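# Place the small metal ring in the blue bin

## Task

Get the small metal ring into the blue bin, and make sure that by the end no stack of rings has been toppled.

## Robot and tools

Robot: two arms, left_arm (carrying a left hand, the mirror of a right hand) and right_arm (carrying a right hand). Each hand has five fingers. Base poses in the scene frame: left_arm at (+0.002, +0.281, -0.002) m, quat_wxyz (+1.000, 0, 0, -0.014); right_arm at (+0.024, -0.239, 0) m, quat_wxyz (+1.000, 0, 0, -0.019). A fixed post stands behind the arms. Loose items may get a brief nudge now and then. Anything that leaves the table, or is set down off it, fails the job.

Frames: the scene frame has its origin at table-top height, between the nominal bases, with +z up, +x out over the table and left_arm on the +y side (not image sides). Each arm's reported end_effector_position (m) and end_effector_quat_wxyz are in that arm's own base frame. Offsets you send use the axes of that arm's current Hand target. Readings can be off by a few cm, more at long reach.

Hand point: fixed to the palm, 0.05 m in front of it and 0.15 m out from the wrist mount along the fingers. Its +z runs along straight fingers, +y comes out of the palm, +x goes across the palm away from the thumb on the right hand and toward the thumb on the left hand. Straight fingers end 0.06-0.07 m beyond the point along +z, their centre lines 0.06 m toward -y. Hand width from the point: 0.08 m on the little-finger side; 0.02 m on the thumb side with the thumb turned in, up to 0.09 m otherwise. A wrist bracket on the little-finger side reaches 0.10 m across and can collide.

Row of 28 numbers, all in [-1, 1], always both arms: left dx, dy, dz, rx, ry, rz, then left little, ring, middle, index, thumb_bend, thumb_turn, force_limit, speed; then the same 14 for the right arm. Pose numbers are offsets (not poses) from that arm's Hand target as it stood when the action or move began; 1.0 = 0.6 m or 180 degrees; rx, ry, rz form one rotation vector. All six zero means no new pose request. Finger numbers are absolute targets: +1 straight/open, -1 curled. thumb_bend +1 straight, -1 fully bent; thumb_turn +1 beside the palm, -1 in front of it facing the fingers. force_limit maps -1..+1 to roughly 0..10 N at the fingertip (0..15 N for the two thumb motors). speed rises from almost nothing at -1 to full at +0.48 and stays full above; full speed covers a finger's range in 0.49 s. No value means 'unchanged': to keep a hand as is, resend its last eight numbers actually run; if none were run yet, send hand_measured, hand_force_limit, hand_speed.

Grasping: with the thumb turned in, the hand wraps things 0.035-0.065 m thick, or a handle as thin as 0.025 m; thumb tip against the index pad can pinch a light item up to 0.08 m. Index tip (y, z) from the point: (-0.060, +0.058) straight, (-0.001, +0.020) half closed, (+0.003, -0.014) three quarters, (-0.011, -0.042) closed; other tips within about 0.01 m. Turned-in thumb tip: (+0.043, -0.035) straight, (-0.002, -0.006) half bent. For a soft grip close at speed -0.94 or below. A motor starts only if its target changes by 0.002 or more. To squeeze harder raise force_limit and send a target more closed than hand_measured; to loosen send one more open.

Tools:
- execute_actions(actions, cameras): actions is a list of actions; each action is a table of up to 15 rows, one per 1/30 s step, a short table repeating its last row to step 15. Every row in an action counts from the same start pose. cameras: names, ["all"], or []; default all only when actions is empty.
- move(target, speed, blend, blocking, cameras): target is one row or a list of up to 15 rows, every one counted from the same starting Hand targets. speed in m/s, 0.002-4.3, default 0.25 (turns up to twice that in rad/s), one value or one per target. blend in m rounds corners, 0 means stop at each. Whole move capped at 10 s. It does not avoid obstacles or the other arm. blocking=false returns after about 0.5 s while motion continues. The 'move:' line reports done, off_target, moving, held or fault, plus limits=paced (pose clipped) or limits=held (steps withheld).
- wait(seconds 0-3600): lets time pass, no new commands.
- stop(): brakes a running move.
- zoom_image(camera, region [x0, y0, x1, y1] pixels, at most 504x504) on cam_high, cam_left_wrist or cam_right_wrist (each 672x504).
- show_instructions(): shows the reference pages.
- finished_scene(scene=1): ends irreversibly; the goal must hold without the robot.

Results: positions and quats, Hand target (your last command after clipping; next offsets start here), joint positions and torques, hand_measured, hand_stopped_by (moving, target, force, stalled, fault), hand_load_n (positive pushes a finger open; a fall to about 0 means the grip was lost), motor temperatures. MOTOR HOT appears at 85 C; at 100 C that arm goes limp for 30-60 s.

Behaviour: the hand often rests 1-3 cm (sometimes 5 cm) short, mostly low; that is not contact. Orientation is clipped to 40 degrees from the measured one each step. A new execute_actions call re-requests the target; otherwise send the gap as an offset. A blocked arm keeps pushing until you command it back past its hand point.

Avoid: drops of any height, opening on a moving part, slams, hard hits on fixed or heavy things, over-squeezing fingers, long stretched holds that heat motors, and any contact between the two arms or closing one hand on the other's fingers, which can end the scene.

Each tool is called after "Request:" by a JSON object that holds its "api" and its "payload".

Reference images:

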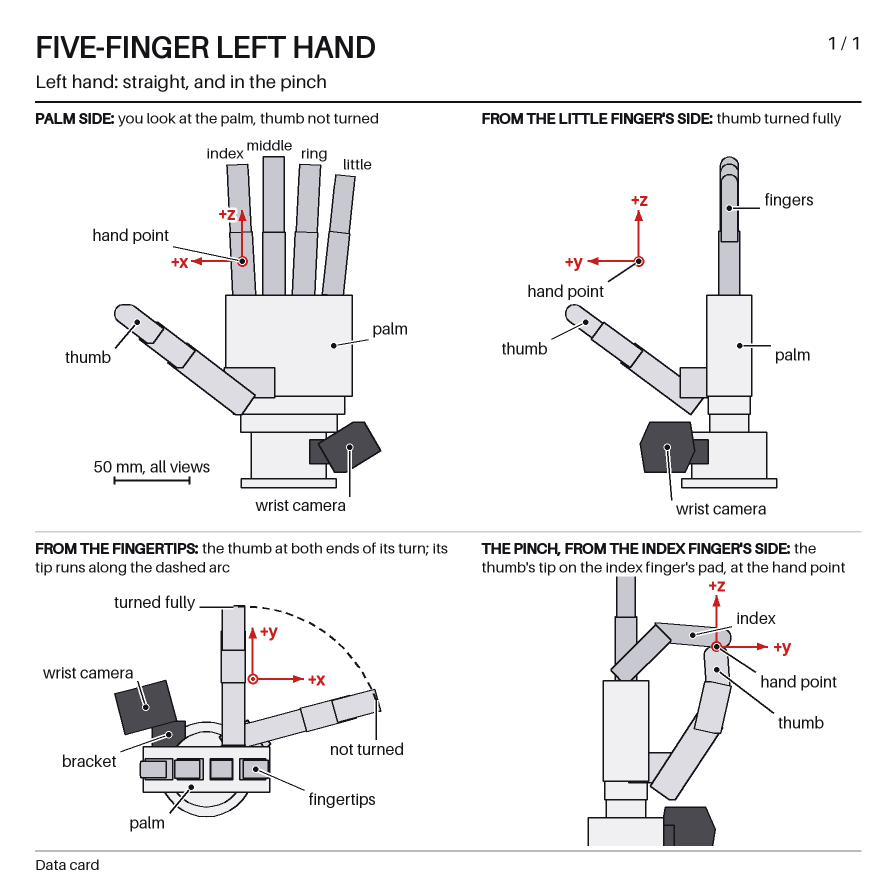

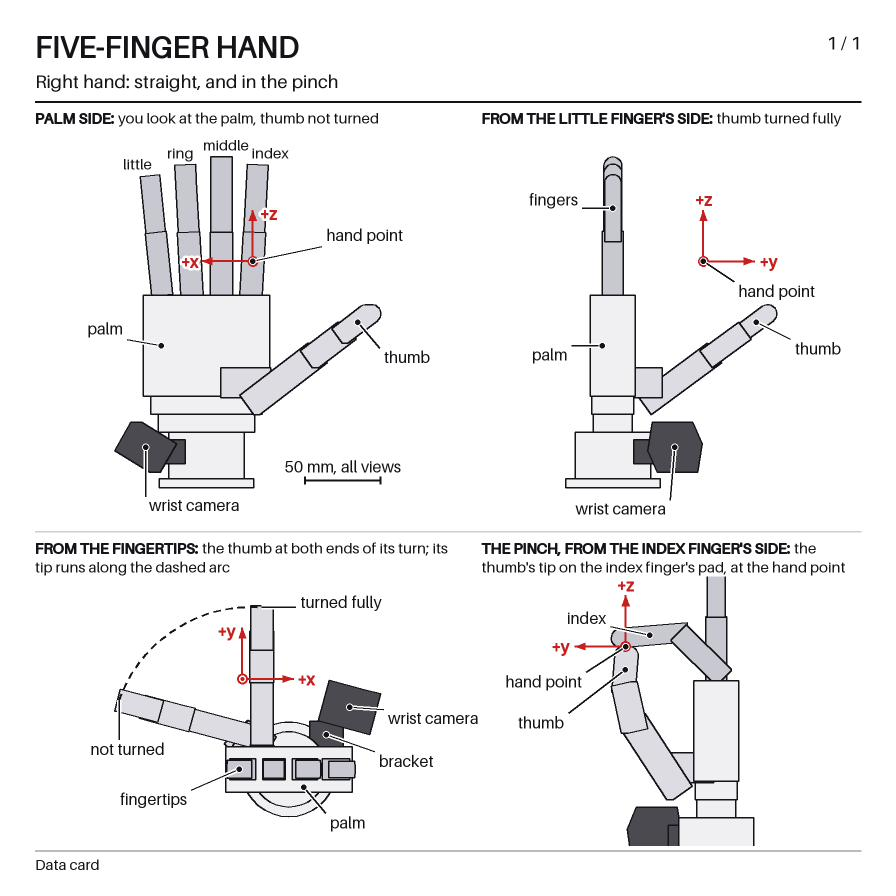

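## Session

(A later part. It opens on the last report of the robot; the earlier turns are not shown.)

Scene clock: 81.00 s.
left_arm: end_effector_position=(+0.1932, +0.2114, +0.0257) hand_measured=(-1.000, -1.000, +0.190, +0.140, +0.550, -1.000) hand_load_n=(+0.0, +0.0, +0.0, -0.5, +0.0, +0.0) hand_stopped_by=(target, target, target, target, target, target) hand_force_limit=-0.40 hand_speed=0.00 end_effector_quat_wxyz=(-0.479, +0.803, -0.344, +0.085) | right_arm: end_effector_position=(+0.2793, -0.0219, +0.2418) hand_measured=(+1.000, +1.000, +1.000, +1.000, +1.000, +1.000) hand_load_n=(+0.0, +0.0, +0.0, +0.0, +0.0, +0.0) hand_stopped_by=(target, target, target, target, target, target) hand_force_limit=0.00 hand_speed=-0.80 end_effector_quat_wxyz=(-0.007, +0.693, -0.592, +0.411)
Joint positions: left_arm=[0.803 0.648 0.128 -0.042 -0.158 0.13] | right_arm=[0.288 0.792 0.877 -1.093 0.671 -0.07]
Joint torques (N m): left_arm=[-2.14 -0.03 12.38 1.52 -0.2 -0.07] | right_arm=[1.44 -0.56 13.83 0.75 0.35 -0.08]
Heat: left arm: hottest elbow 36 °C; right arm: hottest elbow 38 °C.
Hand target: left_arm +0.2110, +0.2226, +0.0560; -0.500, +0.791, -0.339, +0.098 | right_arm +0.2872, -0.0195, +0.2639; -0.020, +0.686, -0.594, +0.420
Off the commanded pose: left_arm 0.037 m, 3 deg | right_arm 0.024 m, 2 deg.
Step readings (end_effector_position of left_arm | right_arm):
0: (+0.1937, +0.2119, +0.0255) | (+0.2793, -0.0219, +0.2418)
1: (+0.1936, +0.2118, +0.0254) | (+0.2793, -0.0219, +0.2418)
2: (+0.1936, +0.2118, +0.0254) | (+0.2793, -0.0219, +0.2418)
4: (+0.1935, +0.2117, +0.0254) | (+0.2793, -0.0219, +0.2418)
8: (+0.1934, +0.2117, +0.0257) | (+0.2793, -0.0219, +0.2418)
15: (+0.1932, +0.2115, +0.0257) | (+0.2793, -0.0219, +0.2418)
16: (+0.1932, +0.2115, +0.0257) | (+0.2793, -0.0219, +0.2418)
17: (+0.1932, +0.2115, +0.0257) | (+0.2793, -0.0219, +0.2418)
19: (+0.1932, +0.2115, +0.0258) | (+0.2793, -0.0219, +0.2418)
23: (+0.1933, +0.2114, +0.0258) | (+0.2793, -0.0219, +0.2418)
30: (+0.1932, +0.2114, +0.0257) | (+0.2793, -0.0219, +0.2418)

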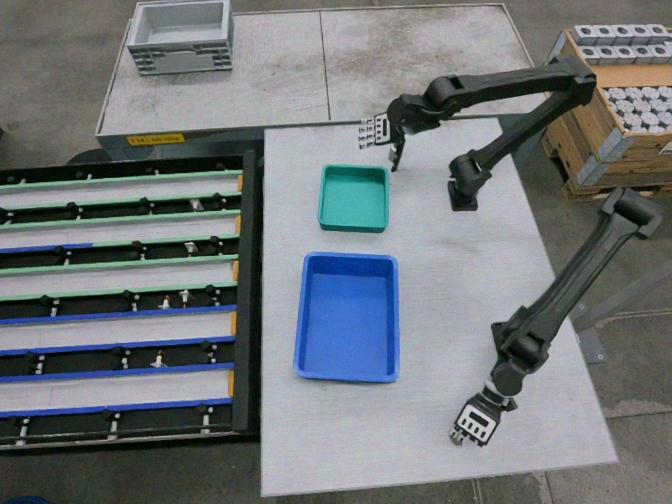

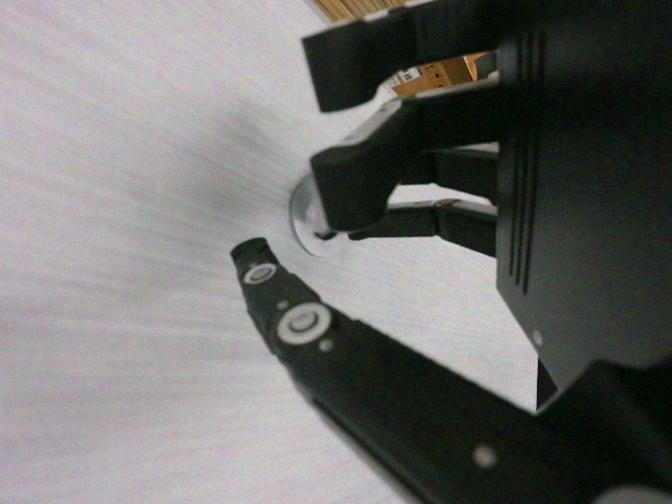

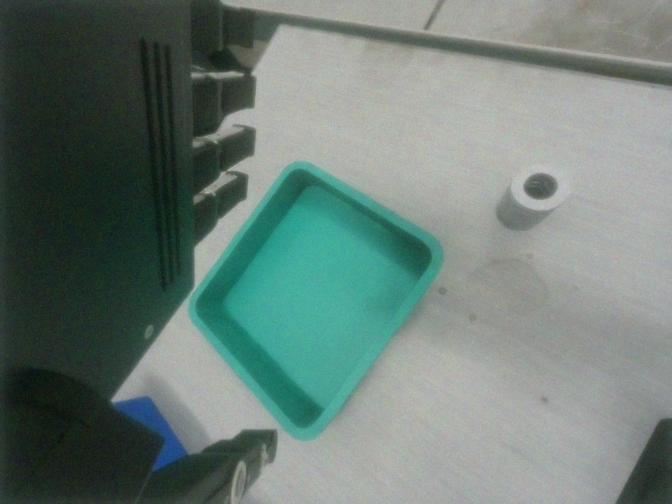

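Request:
{"api": "move", "payload": {"target": [-0.0184,-0.0857,-0.0481,0,0,0,-1,-1,0.19,0.14,0.55,-1,-0.4,0,0,0,0,0,0,0,1,1,1,1,1,1,0,-0.8], "speed": 0.1, "cameras": ["all"]}}

Scene clock: 86.43 s.
left_arm: end_effector_position=(+0.1968, +0.2151, +0.0816) hand_measured=(-1.000, -1.000, +0.190, +0.140, +0.550, -1.000) hand_load_n=(+0.0, +0.0, +0.0, +0.0, +0.0, +0.0) hand_stopped_by=(target, target, target, target, target, target) hand_force_limit=-0.40 hand_speed=0.00 end_effector_quat_wxyz=(-0.478, +0.803, -0.345, +0.085) | right_arm: end_effector_position=(+0.2793, -0.0219, +0.2418) hand_measured=(+1.000, +1.000, +1.000, +1.000, +1.000, +1.000) hand_load_n=(+0.0, +0.0, +0.0, +0.0, +0.0, +0.0) hand_stopped_by=(target, target, target, target, target, target) hand_force_limit=0.00 hand_speed=-0.80 end_effector_quat_wxyz=(-0.007, +0.693, -0.592, +0.411)
Joint positions: left_arm=[0.803 0.531 0.263 -0.297 -0.158 0.13] | right_arm=[0.288 0.792 0.877 -1.093 0.671 -0.07]
Joint torques (N m): left_arm=[-1.85 0.26 13.37 1.55 -0.19 -0.06] | right_arm=[1.44 -0.56 13.86 0.59 0.35 -0.08]
Heat: left arm: hottest elbow 37 °C; right arm: hottest elbow 38 °C.
Hand target: left_arm +0.2110, +0.2226, +0.1160; -0.500, +0.791, -0.339, +0.098 | right_arm +0.2872, -0.0195, +0.2639; -0.020, +0.686, -0.594, +0.420
Off the commanded pose: left_arm 0.038 m, 3 deg | right_arm 0.024 m, 2 deg.
move: off_target (left_arm)

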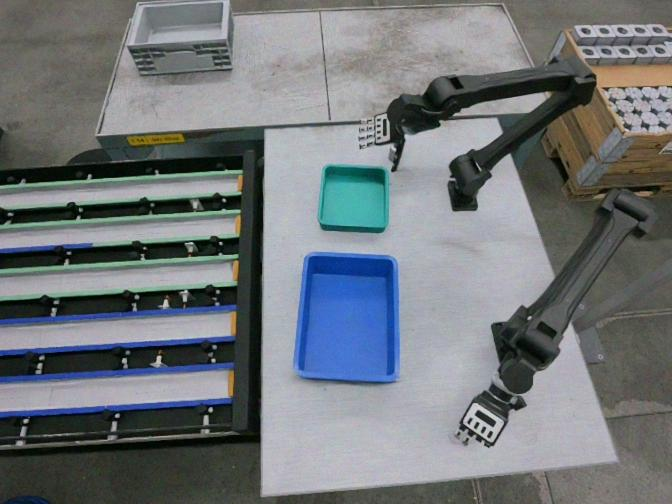

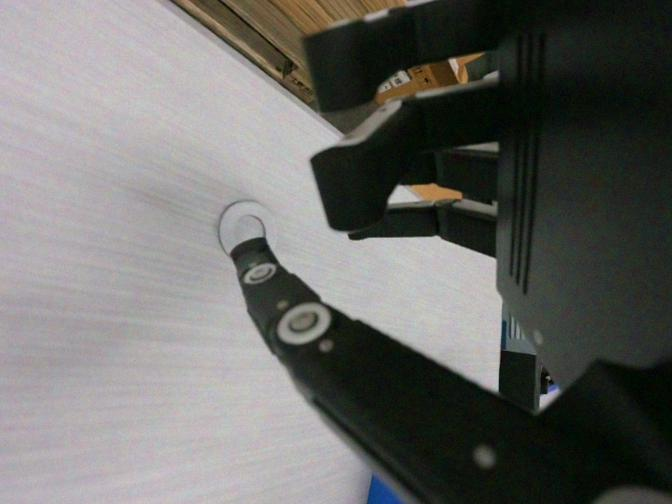

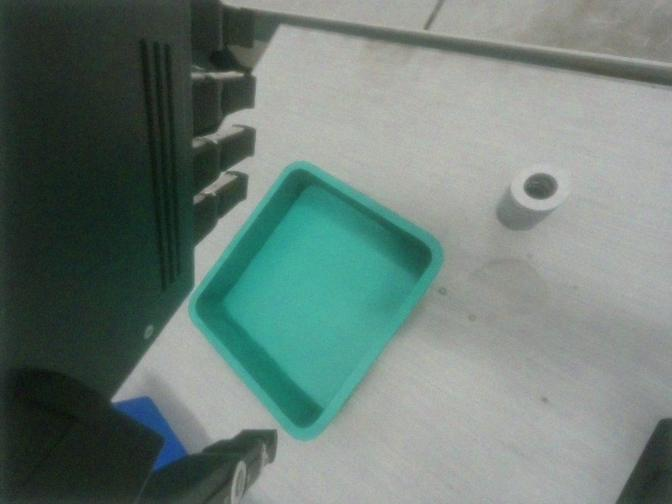

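Request:
{"api": "move", "payload": {"target": [[-0.0167,-0.0803,-0.0585,0,0,0,-1,-1,0.19,0.14,0.55,-1,-0.4,0,0,0,0,0,0,0,1,1,1,1,1,1,0,-0.8],[0.028,0.1282,0.0587,0,0,0,-1,-1,0.19,0.14,0.55,-1,-0.4,0,0,0,0,0,0,0,1,1,1,1,1,1,0,-0.8]], "speed": 0.1, "cameras": ["cam_left_wrist"]}}

Request:
{"api": "zoom_image", "payload": {"camera": "cam_left_wrist", "region": [120, 120, 460, 375]}}

Scene clock: 91.23 s.
left_arm: end_effector_position=(+0.2047, +0.2209, +0.0347) hand_measured=(-1.000, -1.000, +0.190, +0.140, +0.550, -1.000) hand_load_n=(+0.0, +0.0, +0.0, +0.0, +0.0, +0.0) hand_stopped_by=(target, target, target, target, target, target) hand_force_limit=-0.40 hand_speed=0.00 end_effector_quat_wxyz=(-0.501, +0.792, -0.338, +0.093) | right_arm: end_effector_position=(+0.2793, -0.0219, +0.2418) hand_measured=(+1.000, +1.000, +1.000, +1.000, +1.000, +1.000) hand_load_n=(+0.0, +0.0, +0.0, +0.0, +0.0, +0.0) hand_stopped_by=(target, target, target, target, target, target) hand_force_limit=0.00 hand_speed=-0.80 end_effector_quat_wxyz=(-0.007, +0.693, -0.592, +0.411)
Joint positions: left_arm=[0.793 0.689 0.132 0.047 -0.168 0.127] | right_arm=[0.288 0.792 0.877 -1.093 0.671 -0.07]
Joint torques (N m): left_arm=[-2.08 1.03 7.3 2.66 -0.2 -0.07] | right_arm=[1.26 -0.56 13.82 0.66 0.35 -0.07]
Heat: left arm: hottest elbow 37 °C; right arm: hottest elbow 38 °C.
Hand target: left_arm +0.2073, +0.2166, +0.0301; -0.500, +0.791, -0.339, +0.098 | right_arm +0.2872, -0.0195, +0.2639; -0.020, +0.686, -0.594, +0.420
Off the commanded pose: left_arm 0.007 m, 1 deg | right_arm 0.024 m, 2 deg.
move: done

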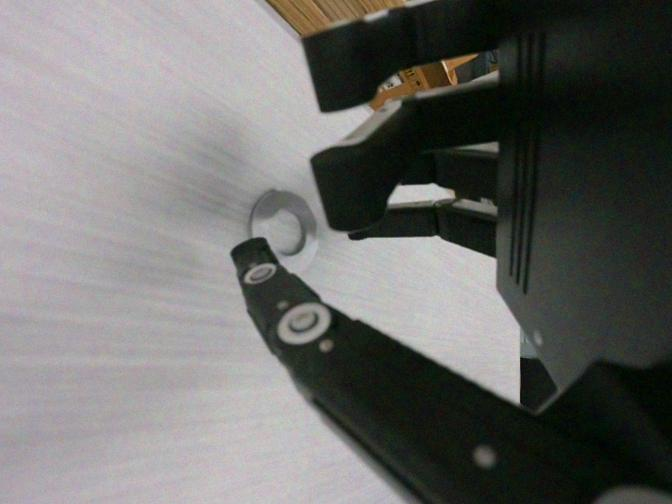

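Scaled by 1.482 from the camera's image (finer frame: 960x720).

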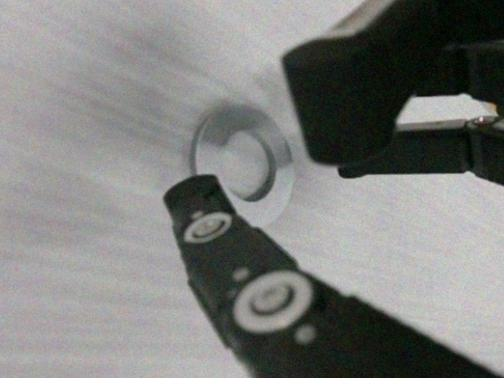

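Request:
{"api": "move", "payload": {"target": [0.0075,0.026,0.015,0,0,0,-1,-1,0.19,0.14,0.55,-1,-0.4,0,0,0,0,0,0,0,1,1,1,1,1,1,0,-0.8], "speed": 0.06, "cameras": ["cam_left_wrist"]}}

Request:
{"api": "zoom_image", "payload": {"camera": "cam_left_wrist", "region": [120, 120, 460, 375]}}

Scene clock: 93.37 s.
left_arm: end_effector_position=(+0.2081, +0.2231, +0.0202) hand_measured=(-1.000, -1.000, +0.190, +0.140, +0.550, -1.000) hand_load_n=(+0.0, +0.0, -0.5, +0.0, +0.5, -0.5) hand_stopped_by=(target, target, target, target, target, target) hand_force_limit=-0.40 hand_speed=0.00 end_effector_quat_wxyz=(-0.505, +0.789, -0.336, +0.095) | right_arm: end_effector_position=(+0.2793, -0.0219, +0.2418) hand_measured=(+1.000, +1.000, +1.000, +1.000, +1.000, +1.000) hand_load_n=(+0.0, +0.0, +0.0, +0.0, +0.0, +0.0) hand_stopped_by=(target, target, target, target, target, target) hand_force_limit=0.00 hand_speed=-0.80 end_effector_quat_wxyz=(-0.007, +0.693, -0.592, +0.411)
Joint positions: left_arm=[0.786 0.79 0.102 0.189 -0.174 0.124] | right_arm=[0.288 0.792 0.877 -1.093 0.671 -0.07]
Joint torques (N m): left_arm=[-2.26 0.67 6.31 2.54 -0.18 -0.09] | right_arm=[1.32 -0.85 13.96 0.73 0.34 -0.07]
Heat: left arm: hottest elbow 37 °C; right arm: hottest elbow 38 °C.
Hand target: left_arm +0.2083, +0.2161, +0.0116; -0.500, +0.791, -0.339, +0.098 | right_arm +0.2872, -0.0195, +0.2639; -0.020, +0.686, -0.594, +0.420
Off the commanded pose: left_arm 0.011 m, 1 deg | right_arm 0.024 m, 2 deg.
move: off_target (left_arm)

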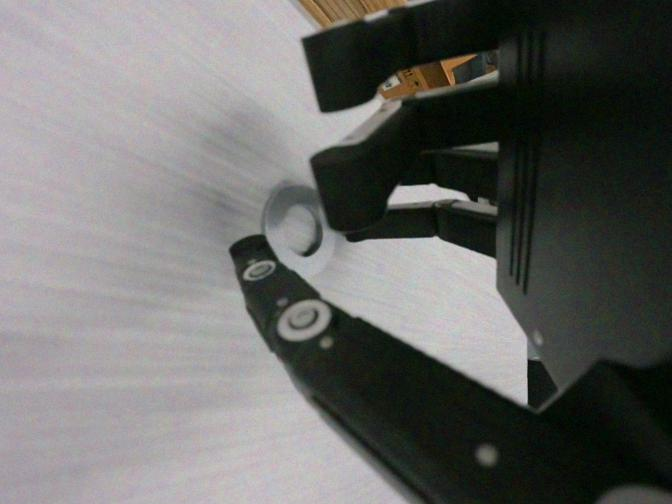

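Scaled by 1.482 from the camera's image (finer frame: 960x720).

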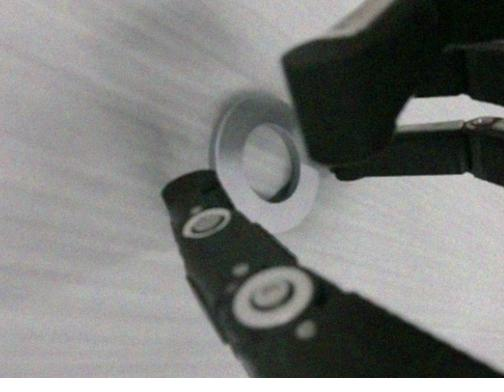

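Request:
{"api": "move", "payload": {"target": [0,0,0,0,0,0,-1,-1,-0.08,-0.13,0.55,-1,-0.3,-0.9,0,0,0,0,0,0,1,1,1,1,1,1,0,-0.8], "cameras": ["cam_left_wrist"]}}

Request:
{"api": "zoom_image", "payload": {"camera": "cam_left_wrist", "region": [120, 120, 460, 375]}}

Scene clock: 95.40 s.
left_arm: end_effector_position=(+0.2089, +0.2241, +0.0211) hand_measured=(-1.000, -1.000, -0.080, -0.130, +0.550, -1.000) hand_load_n=(+0.0, +0.0, +1.0, +0.0, +1.5, +0.5) hand_stopped_by=(target, target, target, target, target, target) hand_force_limit=-0.30 hand_speed=-0.90 end_effector_quat_wxyz=(-0.508, +0.788, -0.335, +0.095) | right_arm: end_effector_position=(+0.2793, -0.0219, +0.2418) hand_measured=(+1.000, +1.000, +1.000, +1.000, +1.000, +1.000) hand_load_n=(+0.0, +0.0, +0.0, +0.0, -0.5, +0.0) hand_stopped_by=(target, target, target, target, target, target) hand_force_limit=0.00 hand_speed=-0.80 end_effector_quat_wxyz=(-0.007, +0.693, -0.592, +0.411)
Joint positions: left_arm=[0.786 0.793 0.102 0.198 -0.175 0.124] | right_arm=[0.288 0.792 0.877 -1.093 0.671 -0.07]
Joint torques (N m): left_arm=[-2.26 0.62 6.3 2.36 -0.16 -0.08] | right_arm=[0.85 -0.85 13.79 0.72 0.35 -0.1]
Heat: left arm: hottest elbow 37 °C; right arm: hottest elbow 38 °C.
Hand target: left_arm +0.2083, +0.2161, +0.0115; -0.500, +0.791, -0.339, +0.098 | right_arm +0.2872, -0.0195, +0.2639; -0.020, +0.686, -0.594, +0.420
Off the commanded pose: left_arm 0.012 m, 1 deg | right_arm 0.024 m, 2 deg.
move: done

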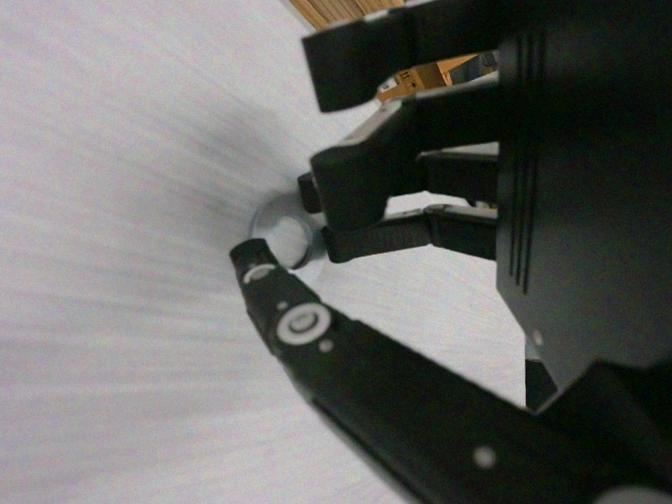

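Scaled by 1.482 from the camera's image (finer frame: 960x720).

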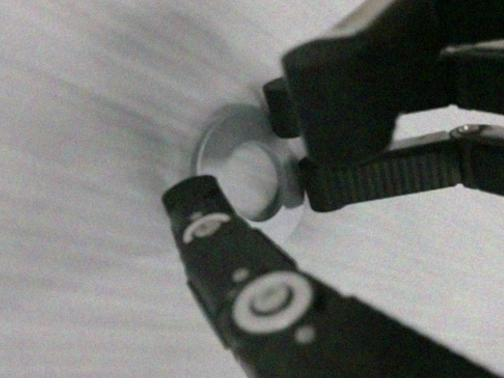

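Request:
{"api": "move", "payload": {"target": [0,0,0,0,0,0,-1,-1,-0.14,-0.2,0.55,-1,0,-0.9,0,0,0,0,0,0,1,1,1,1,1,1,0,-0.8], "cameras": ["cam_left_wrist"]}}

Request:
{"api": "zoom_image", "payload": {"camera": "cam_left_wrist", "region": [120, 120, 460, 375]}}

Scene clock: 96.40 s.
left_arm: end_effector_position=(+0.2090, +0.2240, +0.0209) hand_measured=(-1.000, -1.000, -0.140, -0.200, +0.550, -1.000) hand_load_n=(+0.0, +0.0, +0.0, +0.0, +0.0, +0.0) hand_stopped_by=(target, target, target, target, target, target) hand_force_limit=0.00 hand_speed=-0.90 end_effector_quat_wxyz=(-0.508, +0.788, -0.335, +0.095) | right_arm: end_effector_position=(+0.2793, -0.0219, +0.2418) hand_measured=(+1.000, +1.000, +1.000, +1.000, +1.000, +1.000) hand_load_n=(+0.0, +0.0, +0.0, +0.0, +0.0, +0.0) hand_stopped_by=(target, target, target, target, target, target) hand_force_limit=0.00 hand_speed=-0.80 end_effector_quat_wxyz=(-0.007, +0.693, -0.592, +0.411)
Joint positions: left_arm=[0.786 0.794 0.102 0.198 -0.175 0.123] | right_arm=[0.288 0.792 0.877 -1.093 0.671 -0.07]
Joint torques (N m): left_arm=[-2.08 0.21 6.26 2.3 -0.16 -0.08] | right_arm=[1.55 -0.67 13.89 0.75 0.37 -0.07]
Heat: left arm: hottest elbow 37 °C; right arm: hottest elbow 38 °C.
Hand target: left_arm +0.2083, +0.2161, +0.0116; -0.500, +0.791, -0.339, +0.098 | right_arm +0.2872, -0.0195, +0.2639; -0.020, +0.686, -0.594, +0.420
Off the commanded pose: left_arm 0.012 m, 1 deg | right_arm 0.024 m, 2 deg.
move: done

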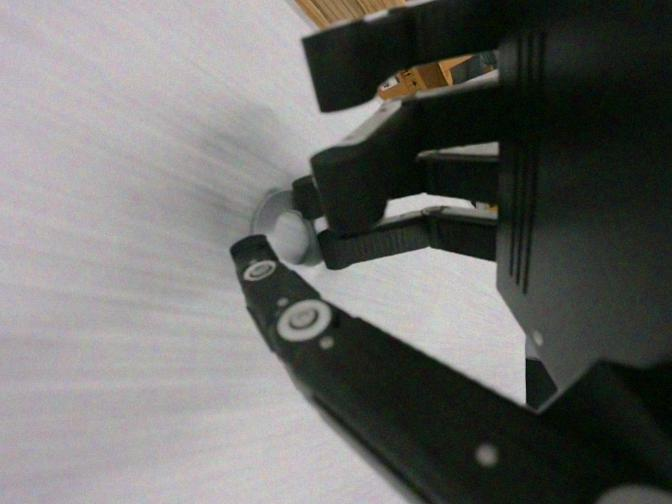

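Scaled by 1.482 from the camera's image (finer frame: 960x720).

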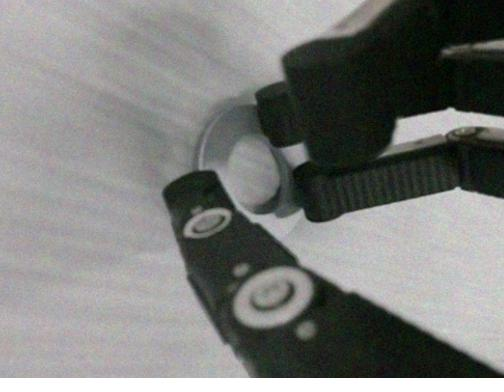

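Request:
{"api": "move", "payload": {"target": [-0.0008,-0.0355,0.0565,0,0,0,-1,-1,-0.14,-0.2,0.55,-1,0,-0.9,0,0,0,0,0,0,1,1,1,1,1,1,0,-0.8], "speed": 0.06, "cameras": ["cam_left_wrist","cam_high"]}}

Request:
{"api": "zoom_image", "payload": {"camera": "cam_left_wrist", "region": [120, 120, 460, 375]}}

Scene clock: 100.13 s.
left_arm: end_effector_position=(+0.2322, +0.2448, +0.0186) hand_measured=(-1.000, -1.000, -0.140, -0.200, +0.550, -1.000) hand_load_n=(+0.0, +0.5, +0.0, +0.0, +1.0, -2.0) hand_stopped_by=(target, target, target, target, target, target) hand_force_limit=0.00 hand_speed=-0.90 end_effector_quat_wxyz=(-0.510, +0.786, -0.336, +0.100) | right_arm: end_effector_position=(+0.2793, -0.0219, +0.2418) hand_measured=(+1.000, +1.000, +1.000, +1.000, +1.000, +1.000) hand_load_n=(+0.0, +0.0, +0.0, +0.0, +0.0, +0.0) hand_stopped_by=(target, target, target, target, target, target) hand_force_limit=0.00 hand_speed=-0.80 end_effector_quat_wxyz=(-0.007, +0.693, -0.592, +0.411)
Joint positions: left_arm=[0.786 1.001 0.157 0.358 -0.166 0.123] | right_arm=[0.288 0.792 0.877 -1.093 0.671 -0.07]
Joint torques (N m): left_arm=[-0.56 0.26 7.84 1.87 0.14 0] | right_arm=[1.55 -0.73 13.87 0.68 0.36 -0.09]
Heat: left arm: hottest elbow 37 °C; right arm: hottest elbow 39 °C.
Hand target: left_arm +0.2339, +0.2467, +0.0135; -0.500, +0.791, -0.339, +0.098 | right_arm +0.2872, -0.0195, +0.2639; -0.020, +0.686, -0.594, +0.420
Off the commanded pose: left_arm 0.006 m, 1 deg | right_arm 0.024 m, 2 deg.
move: done
Images, in order (width x height): cam_high 672x504, cam_left_wrist 672x504.

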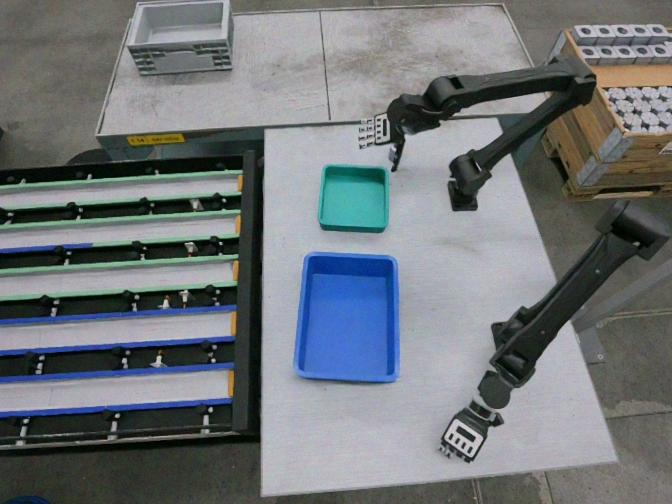

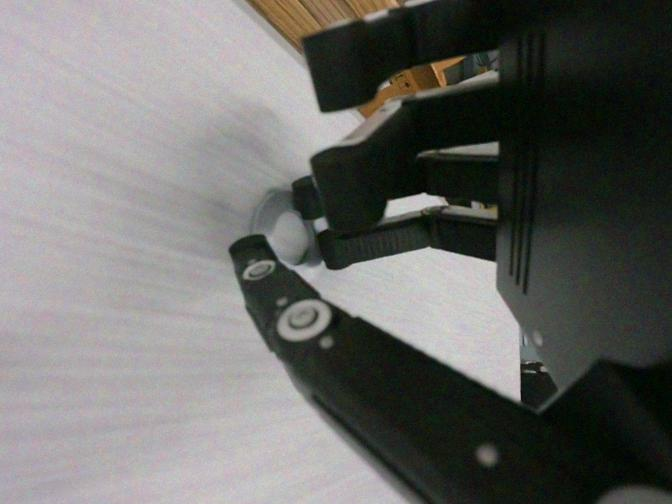

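Scaled by 1.482 from the camera's image (finer frame: 960x720).

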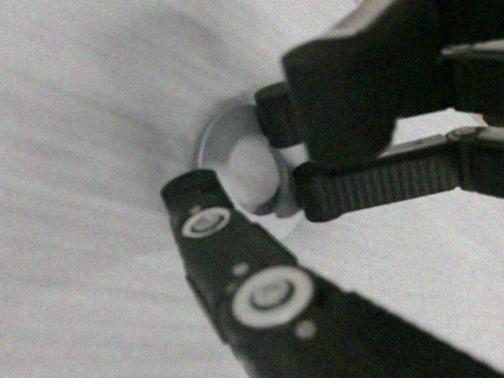

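Request:
{"api": "move", "payload": {"target": [0.0375,-0.0218,0.0247,0,0,0,-1,-1,-0.14,-0.2,0.55,-1,0,-0.9,0,0,0,0,0,0,1,1,1,1,1,1,0,-0.8], "speed": 0.06, "cameras": ["cam_left_wrist"]}}

Request:
{"api": "zoom_image", "payload": {"camera": "cam_left_wrist", "region": [120, 120, 460, 375]}}

Scene clock: 101.73 s.
left_arm: end_effector_position=(+0.2515, +0.2530, +0.0196) hand_measured=(-1.000, -1.000, -0.140, -0.200, +0.550, -1.000) hand_load_n=(+0.0, +0.0, +0.0, +0.0, +1.0, -3.0) hand_stopped_by=(target, target, target, target, target, target) hand_force_limit=0.00 hand_speed=-0.90 end_effector_quat_wxyz=(-0.513, +0.786, -0.335, +0.084) | right_arm: end_effector_position=(+0.2793, -0.0219, +0.2418) hand_measured=(+1.000, +1.000, +1.000, +1.000, +1.000, +1.000) hand_load_n=(+0.0, +0.0, +0.0, +0.0, +0.0, +0.0) hand_stopped_by=(target, target, target, target, target, target) hand_force_limit=0.00 hand_speed=-0.80 end_effector_quat_wxyz=(-0.007, +0.693, -0.592, +0.411)
Joint positions: left_arm=[0.719 1.092 0.208 0.389 -0.254 0.107] | right_arm=[0.288 0.792 0.877 -1.093 0.671 -0.07]
Joint torques (N m): left_arm=[-2.67 -0.32 7.5 1.81 0.27 -0.32] | right_arm=[1.38 -0.85 13.86 0.77 0.36 -0.08]
Heat: left arm: hottest elbow 37 °C; right arm: hottest elbow 39 °C.
Hand target: left_arm +0.2639, +0.2467, +0.0135; -0.500, +0.791, -0.339, +0.098 | right_arm +0.2872, -0.0195, +0.2639; -0.020, +0.686, -0.594, +0.420
Off the commanded pose: left_arm 0.015 m, 2 deg | right_arm 0.024 m, 2 deg.
move: off_target (left_arm)

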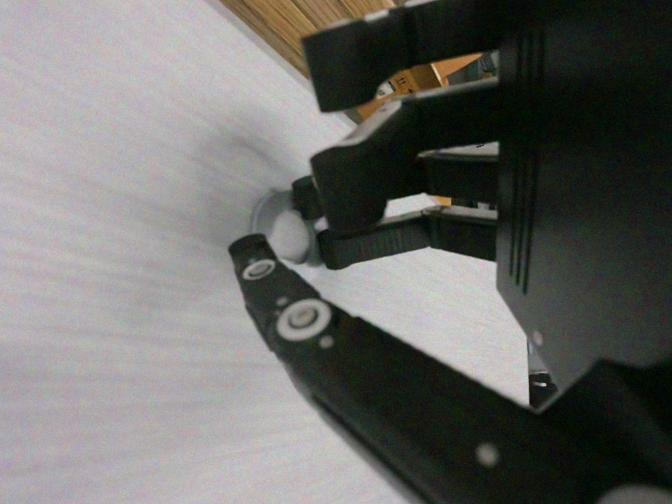

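Scaled by 1.482 from the camera's image (finer frame: 960x720).

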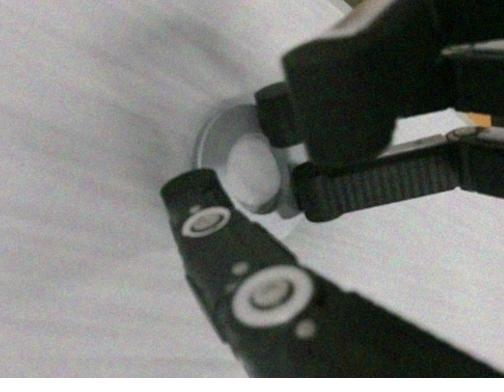

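Request:
{"api": "move", "payload": {"target": [[-0.0307,-0.1428,-0.0802,0,0,0,-1,-1,-0.14,-0.2,0.55,-1,0,-0.9,0,0,0,0,0,0,1,1,1,1,1,1,0,-0.8],[-0.0307,-0.1428,-0.0802,0.015,0,0,-1,-1,0.27,0.22,0.42,-1,0,0,0,0,0,0,0,0,1,1,1,1,1,1,0,-0.8]], "speed": 0.08, "cameras": ["cam_left_wrist"]}}

Request:
{"api": "zoom_image", "payload": {"camera": "cam_left_wrist", "region": [120, 120, 460, 375]}}

Scene clock: 106.17 s.
left_arm: end_effector_position=(+0.2512, +0.2438, +0.0973) hand_measured=(-1.000, -1.000, +0.270, +0.220, +0.420, -1.000) hand_load_n=(+0.0, +0.5, +0.0, +0.0, +0.0, +0.5) hand_stopped_by=(target, target, target, target, target, target) hand_force_limit=0.00 hand_speed=0.00 end_effector_quat_wxyz=(-0.503, +0.791, -0.337, +0.093) | right_arm: end_effector_position=(+0.2793, -0.0219, +0.2418) hand_measured=(+1.000, +1.000, +1.000, +1.000, +1.000, +1.000) hand_load_n=(+0.0, +0.0, +0.0, +0.0, +0.0, +0.0) hand_stopped_by=(target, target, target, target, target, target) hand_force_limit=0.00 hand_speed=-0.80 end_effector_quat_wxyz=(-0.007, +0.693, -0.592, +0.411)
Joint positions: left_arm=[0.71 0.777 0.343 -0.079 -0.241 0.086] | right_arm=[0.288 0.792 0.877 -1.093 0.671 -0.07]
Joint torques (N m): left_arm=[-2.26 -1.67 10.1 2.65 -0.07 0.03] | right_arm=[1.2 -0.67 13.89 0.76 0.35 -0.1]
Heat: left arm: hottest elbow 37 °C; right arm: hottest elbow 39 °C.
Hand target: left_arm +0.2639, +0.2468, +0.1136; -0.518, +0.779, -0.337, +0.106 | right_arm +0.2872, -0.0195, +0.2639; -0.020, +0.686, -0.594, +0.420
Off the commanded pose: left_arm 0.021 m, 3 deg | right_arm 0.024 m, 2 deg.
move: off_target (left_arm); target 2's new numbers were sent with left_arm's hand 0.021 m and 3 deg from that target

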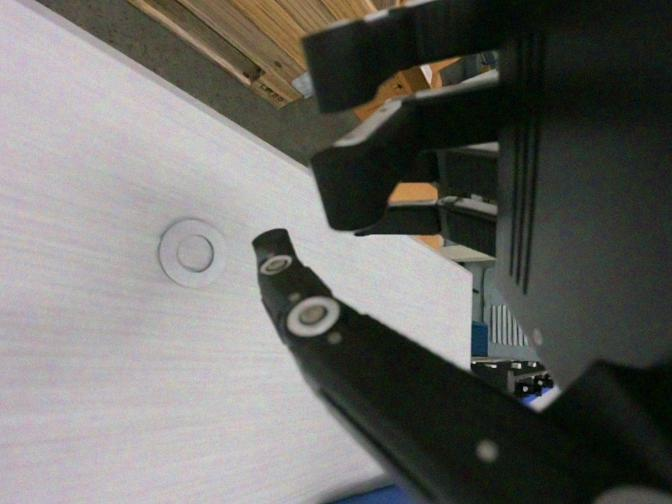

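Scaled by 1.482 from the camera's image (finer frame: 960x720).

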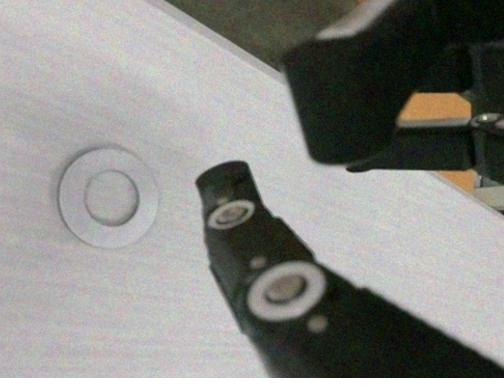

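Request:
{"api": "move", "payload": {"target": [0.0272,0.1428,0.0165,0,0,0,-1,-1,0.27,0.22,0.42,-1,0,0,0,0,0,0,0,0,1,1,1,1,1,1,0,-0.8], "speed": 0.1, "cameras": ["cam_left_wrist"]}}

Request:
{"api": "zoom_image", "payload": {"camera": "cam_left_wrist", "region": [120, 120, 460, 375]}}

Scene clock: 109.13 s.
left_arm: end_effector_position=(+0.2439, +0.2290, +0.0356) hand_measured=(-1.000, -1.000, +0.270, +0.220, +0.420, -1.000) hand_load_n=(+0.0, +0.0, +0.0, +0.0, +0.0, +0.0) hand_stopped_by=(target, target, target, target, target, target) hand_force_limit=0.00 hand_speed=0.00 end_effector_quat_wxyz=(-0.520, +0.779, -0.335, +0.101) | right_arm: end_effector_position=(+0.2793, -0.0219, +0.2418) hand_measured=(+1.000, +1.000, +1.000, +1.000, +1.000, +1.000) hand_load_n=(+0.0, +0.0, +0.0, +0.0, +0.0, -0.5) hand_stopped_by=(target, target, target, target, target, target) hand_force_limit=0.00 hand_speed=-0.80 end_effector_quat_wxyz=(-0.007, +0.693, -0.592, +0.411)
Joint positions: left_arm=[0.677 0.9 0.166 0.262 -0.265 0.082] | right_arm=[0.288 0.792 0.877 -1.093 0.671 -0.07]
Joint torques (N m): left_arm=[-2.2 -0.97 6.38 2.73 -0.25 -0.08] | right_arm=[1.49 -0.85 13.75 0.73 0.37 -0.08]
Heat: left arm: hottest elbow 37 °C; right arm: hottest elbow 39 °C.
Hand target: left_arm +0.2457, +0.2234, +0.0309; -0.518, +0.779, -0.337, +0.106 | right_arm +0.2872, -0.0195, +0.2639; -0.020, +0.686, -0.594, +0.420
Off the commanded pose: left_arm 0.007 m, 1 deg | right_arm 0.024 m, 2 deg.
move: done

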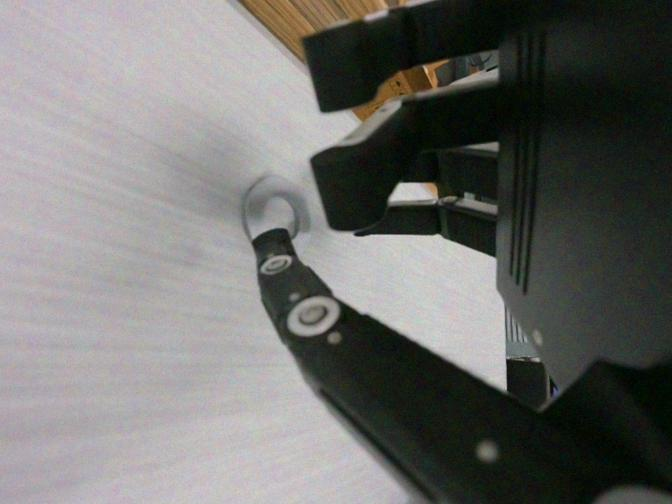

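Scaled by 1.482 from the camera's image (finer frame: 960x720).

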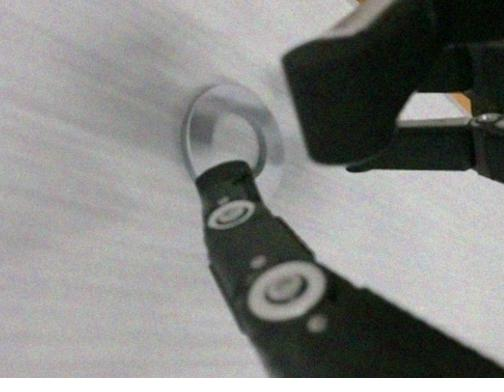

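Request:
{"api": "move", "payload": {"target": [0,0.0353,0.0078,0,0,0,-1,-1,0.27,0.22,0.42,-1,0,0,0,0,0,0,0,0,1,1,1,1,1,1,0,-0.8], "speed": 0.06, "cameras": ["cam_left_wrist"]}}

Request:
{"api": "zoom_image", "payload": {"camera": "cam_left_wrist", "region": [120, 120, 460, 375]}}

Scene clock: 111.10 s.
left_arm: end_effector_position=(+0.2429, +0.2263, +0.0182) hand_measured=(-1.000, -1.000, +0.270, +0.220, +0.420, -1.000) hand_load_n=(+0.0, +0.0, +0.0, -0.5, +0.0, +0.0) hand_stopped_by=(target, target, target, target, target, target) hand_force_limit=0.00 hand_speed=0.00 end_effector_quat_wxyz=(-0.524, +0.776, -0.334, +0.106) | right_arm: end_effector_position=(+0.2793, -0.0219, +0.2418) hand_measured=(+1.000, +1.000, +1.000, +1.000, +1.000, +1.000) hand_load_n=(+0.5, -0.5, +0.0, +0.0, +0.0, +0.0) hand_stopped_by=(target, target, target, target, target, target) hand_force_limit=0.00 hand_speed=-0.80 end_effector_quat_wxyz=(-0.007, +0.693, -0.592, +0.411)
Joint positions: left_arm=[0.677 0.99 0.124 0.406 -0.258 0.081] | right_arm=[0.288 0.792 0.877 -1.093 0.671 -0.07]
Joint torques (N m): left_arm=[-1.03 -0.67 5.52 2.39 -0.05 -0.01] | right_arm=[1.49 -0.56 13.87 0.7 0.37 -0.09]
Heat: left arm: hottest elbow 37 °C; right arm: hottest elbow 39 °C.
Hand target: left_arm +0.2393, +0.2218, +0.0101; -0.518, +0.779, -0.337, +0.106 | right_arm +0.2872, -0.0195, +0.2639; -0.020, +0.686, -0.594, +0.420
Off the commanded pose: left_arm 0.010 m, 1 deg | right_arm 0.024 m, 2 deg.
move: done

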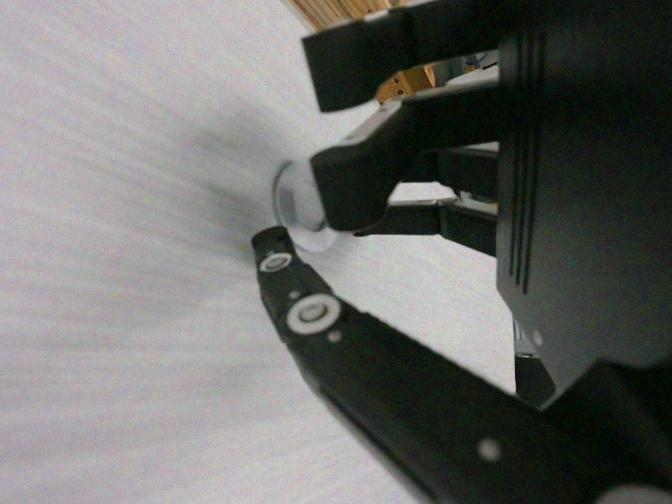

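Scaled by 1.482 from the camera's image (finer frame: 960x720).

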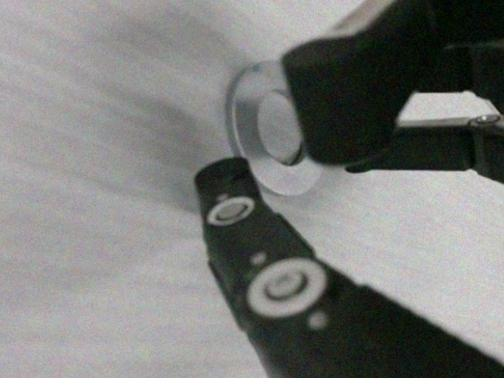

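Request:
{"api": "move", "payload": {"target": [[-0.0092,-0.0439,-0.022,0,0,0,-1,-1,0.27,0.22,0.42,-1,0,0,0,0,0,0,0,0,1,1,1,1,1,1,0,-0.8],[-0.0632,-0.084,-0.0327,0,0,0,-1,-1,0.27,0.22,0.42,-1,0,0,0,0,0,0,0,0,1,1,1,1,1,1,0,-0.8],[-0.0102,-0.0272,-0.0093,0,0,0,-1,-1,0.27,0.22,0.42,-1,0,0,0,0,0,0,0,0,1,1,1,1,1,1,0,-0.8]], "speed": 0.1, "blend": [0.005,0,0], "cameras": ["cam_left_wrist"]}}

Request:
{"api": "zoom_image", "payload": {"camera": "cam_left_wrist", "region": [120, 120, 460, 375]}}

Scene clock: 115.77 s.
left_arm: end_effector_position=(+0.2369, +0.2310, +0.0328) hand_measured=(-1.000, -1.000, +0.270, +0.220, +0.420, -1.000) hand_load_n=(+0.0, +0.0, +0.0, +0.0, +0.0, +0.0) hand_stopped_by=(target, target, target, target, target, target) hand_force_limit=0.00 hand_speed=0.00 end_effector_quat_wxyz=(-0.520, +0.779, -0.335, +0.101) | right_arm: end_effector_position=(+0.2793, -0.0219, +0.2418) hand_measured=(+1.000, +1.000, +1.000, +1.000, +1.000, +1.000) hand_load_n=(+0.0, -0.5, +0.0, +0.0, +0.0, +0.0) hand_stopped_by=(target, target, target, target, target, target) hand_force_limit=0.00 hand_speed=-0.80 end_effector_quat_wxyz=(-0.007, +0.693, -0.592, +0.411)
Joint positions: left_arm=[0.71 0.891 0.152 0.271 -0.236 0.097] | right_arm=[0.288 0.792 0.877 -1.093 0.671 -0.07]
Joint torques (N m): left_arm=[-2.02 -0.97 6.42 2.67 -0.23 -0.11] | right_arm=[1.2 -0.56 13.83 0.73 0.35 -0.07]
Heat: left arm: hottest elbow 37 °C; right arm: hottest elbow 39 °C.
Hand target: left_arm +0.2387, +0.2255, +0.0281; -0.518, +0.779, -0.337, +0.106 | right_arm +0.2872, -0.0195, +0.2639; -0.020, +0.686, -0.594, +0.420
Off the commanded pose: left_arm 0.008 m, 1 deg | right_arm 0.024 m, 2 deg.
move: done

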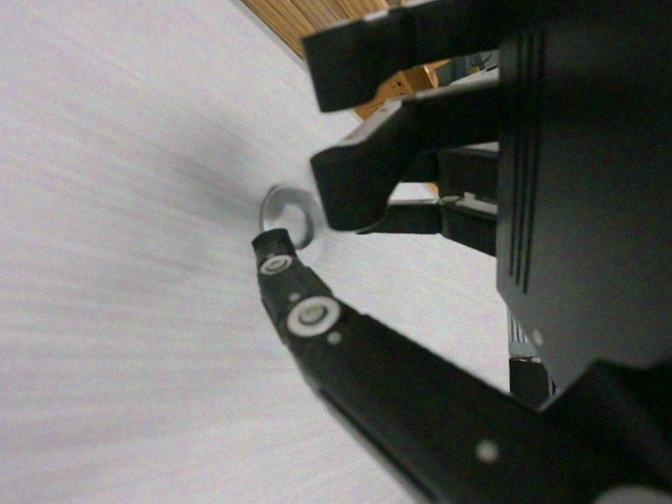

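Scaled by 1.482 from the camera's image (finer frame: 960x720).

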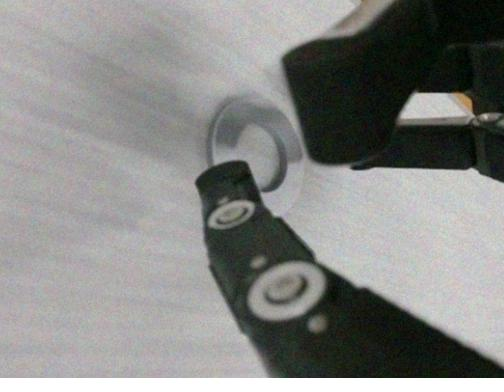

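Request:
{"api": "move", "payload": {"target": [0.0065,0.0275,0.0145,0,0,0,-1,-1,0.27,0.22,0.42,-1,0,0,0,0,0,0,0,0,1,1,1,1,1,1,0,-0.8], "speed": 0.06, "cameras": ["cam_left_wrist"]}}

Request:
{"api": "zoom_image", "payload": {"camera": "cam_left_wrist", "region": [120, 120, 460, 375]}}

Scene clock: 117.47 s.
left_arm: end_effector_position=(+0.2406, +0.2340, +0.0182) hand_measured=(-1.000, -1.000, +0.270, +0.220, +0.420, -1.000) hand_load_n=(+0.0, +0.0, +0.0, +0.0, +0.0, -0.5) hand_stopped_by=(target, target, target, target, target, target) hand_force_limit=0.00 hand_speed=0.00 end_effector_quat_wxyz=(-0.525, +0.777, -0.332, +0.104) | right_arm: end_effector_position=(+0.2793, -0.0219, +0.2418) hand_measured=(+1.000, +1.000, +1.000, +1.000, +1.000, +1.000) hand_load_n=(+0.0, +0.0, +0.0, +0.0, +0.0, +0.0) hand_stopped_by=(target, target, target, target, target, target) hand_force_limit=0.00 hand_speed=-0.80 end_effector_quat_wxyz=(-0.007, +0.693, -0.592, +0.411)
Joint positions: left_arm=[0.709 1.01 0.13 0.426 -0.238 0.094] | right_arm=[0.288 0.792 0.877 -1.093 0.671 -0.07]
Joint torques (N m): left_arm=[-1.85 -1.61 5.2 2.5 -0.2 -0.07] | right_arm=[1.32 -0.85 13.85 0.76 0.35 -0.08]
Heat: left arm: hottest elbow 37 °C; right arm: hottest elbow 39 °C.
Hand target: left_arm +0.2391, +0.2255, +0.0089; -0.518, +0.779, -0.337, +0.106 | right_arm +0.2872, -0.0195, +0.2639; -0.020, +0.686, -0.594, +0.420
Off the commanded pose: left_arm 0.013 m, 1 deg | right_arm 0.024 m, 2 deg.
move: off_target (left_arm)

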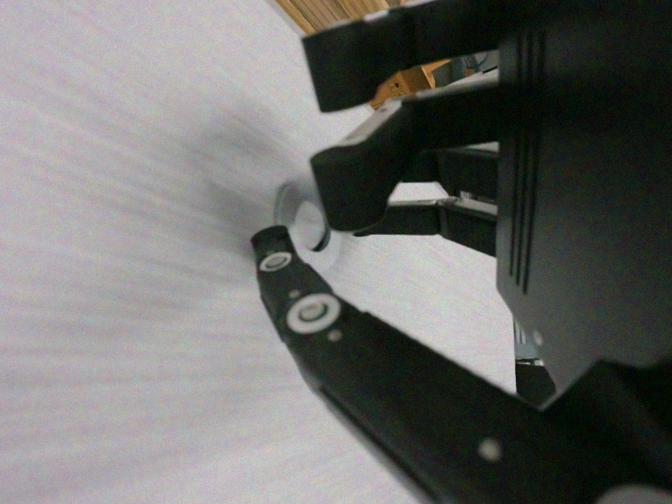

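Scaled by 1.482 from the camera's image (finer frame: 960x720).

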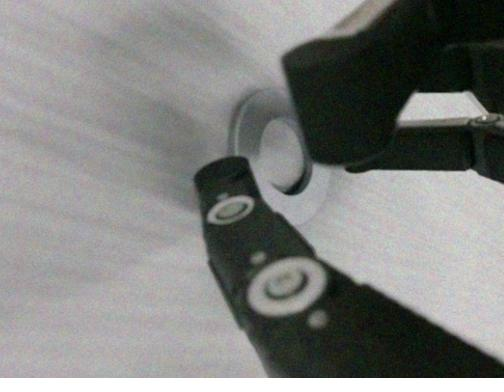

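Request:
{"api": "move", "payload": {"target": [0,0,0,0,0,0,-1,-1,0.05,0.0,0.42,-1,-0.3,-0.93,0,0,0,0,0,0,1,1,1,1,1,1,0,-0.8], "cameras": ["cam_left_wrist"]}}

Request:
{"api": "zoom_image", "payload": {"camera": "cam_left_wrist", "region": [120, 120, 460, 375]}}

Scene clock: 119.57 s.
left_arm: end_effector_position=(+0.2417, +0.2350, +0.0198) hand_measured=(-1.000, -1.000, +0.050, +0.000, +0.420, -1.000) hand_load_n=(+0.0, +0.0, +2.0, +0.5, +1.5, +0.0) hand_stopped_by=(target, target, target, target, target, target) hand_force_limit=-0.30 hand_speed=-0.93 end_effector_quat_wxyz=(-0.528, +0.775, -0.330, +0.105) | right_arm: end_effector_position=(+0.2793, -0.0219, +0.2418) hand_measured=(+1.000, +1.000, +1.000, +1.000, +1.000, +1.000) hand_load_n=(+0.0, +0.0, +0.0, +0.0, +0.0, +0.0) hand_stopped_by=(target, target, target, target, target, target) hand_force_limit=0.00 hand_speed=-0.80 end_effector_quat_wxyz=(-0.007, +0.693, -0.592, +0.411)
Joint positions: left_arm=[0.709 1.012 0.13 0.436 -0.238 0.094] | right_arm=[0.288 0.792 0.877 -1.093 0.671 -0.07]
Joint torques (N m): left_arm=[-1.96 -0.79 5.14 2.19 -0.19 -0.07] | right_arm=[1.32 -0.79 13.9 0.69 0.34 -0.08]
Heat: left arm: hottest elbow 37 °C; right arm: hottest elbow 39 °C.
Hand target: left_arm +0.2391, +0.2255, +0.0090; -0.518, +0.779, -0.337, +0.106 | right_arm +0.2872, -0.0195, +0.2639; -0.020, +0.686, -0.594, +0.420
Off the commanded pose: left_arm 0.015 m, 1 deg | right_arm 0.024 m, 2 deg.
move: done

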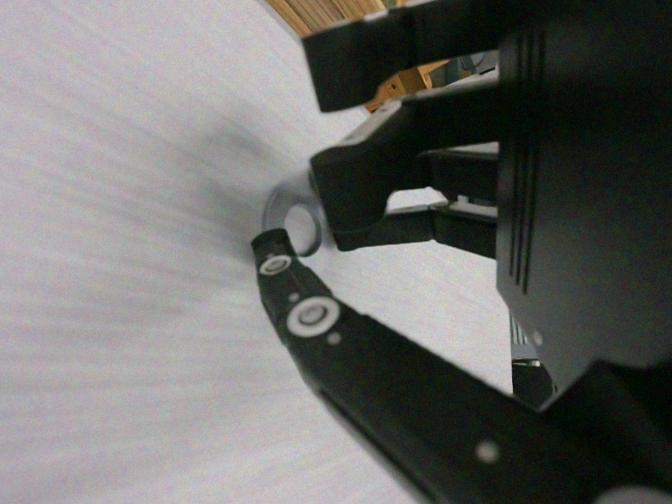

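Scaled by 1.482 from the camera's image (finer frame: 960x720).

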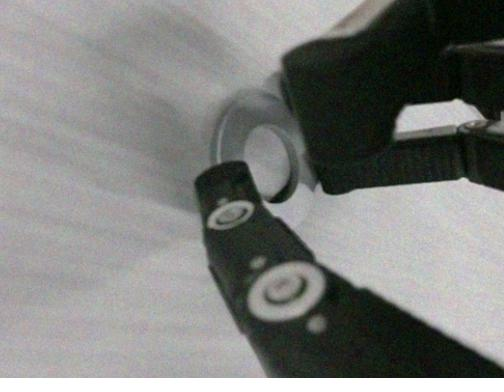

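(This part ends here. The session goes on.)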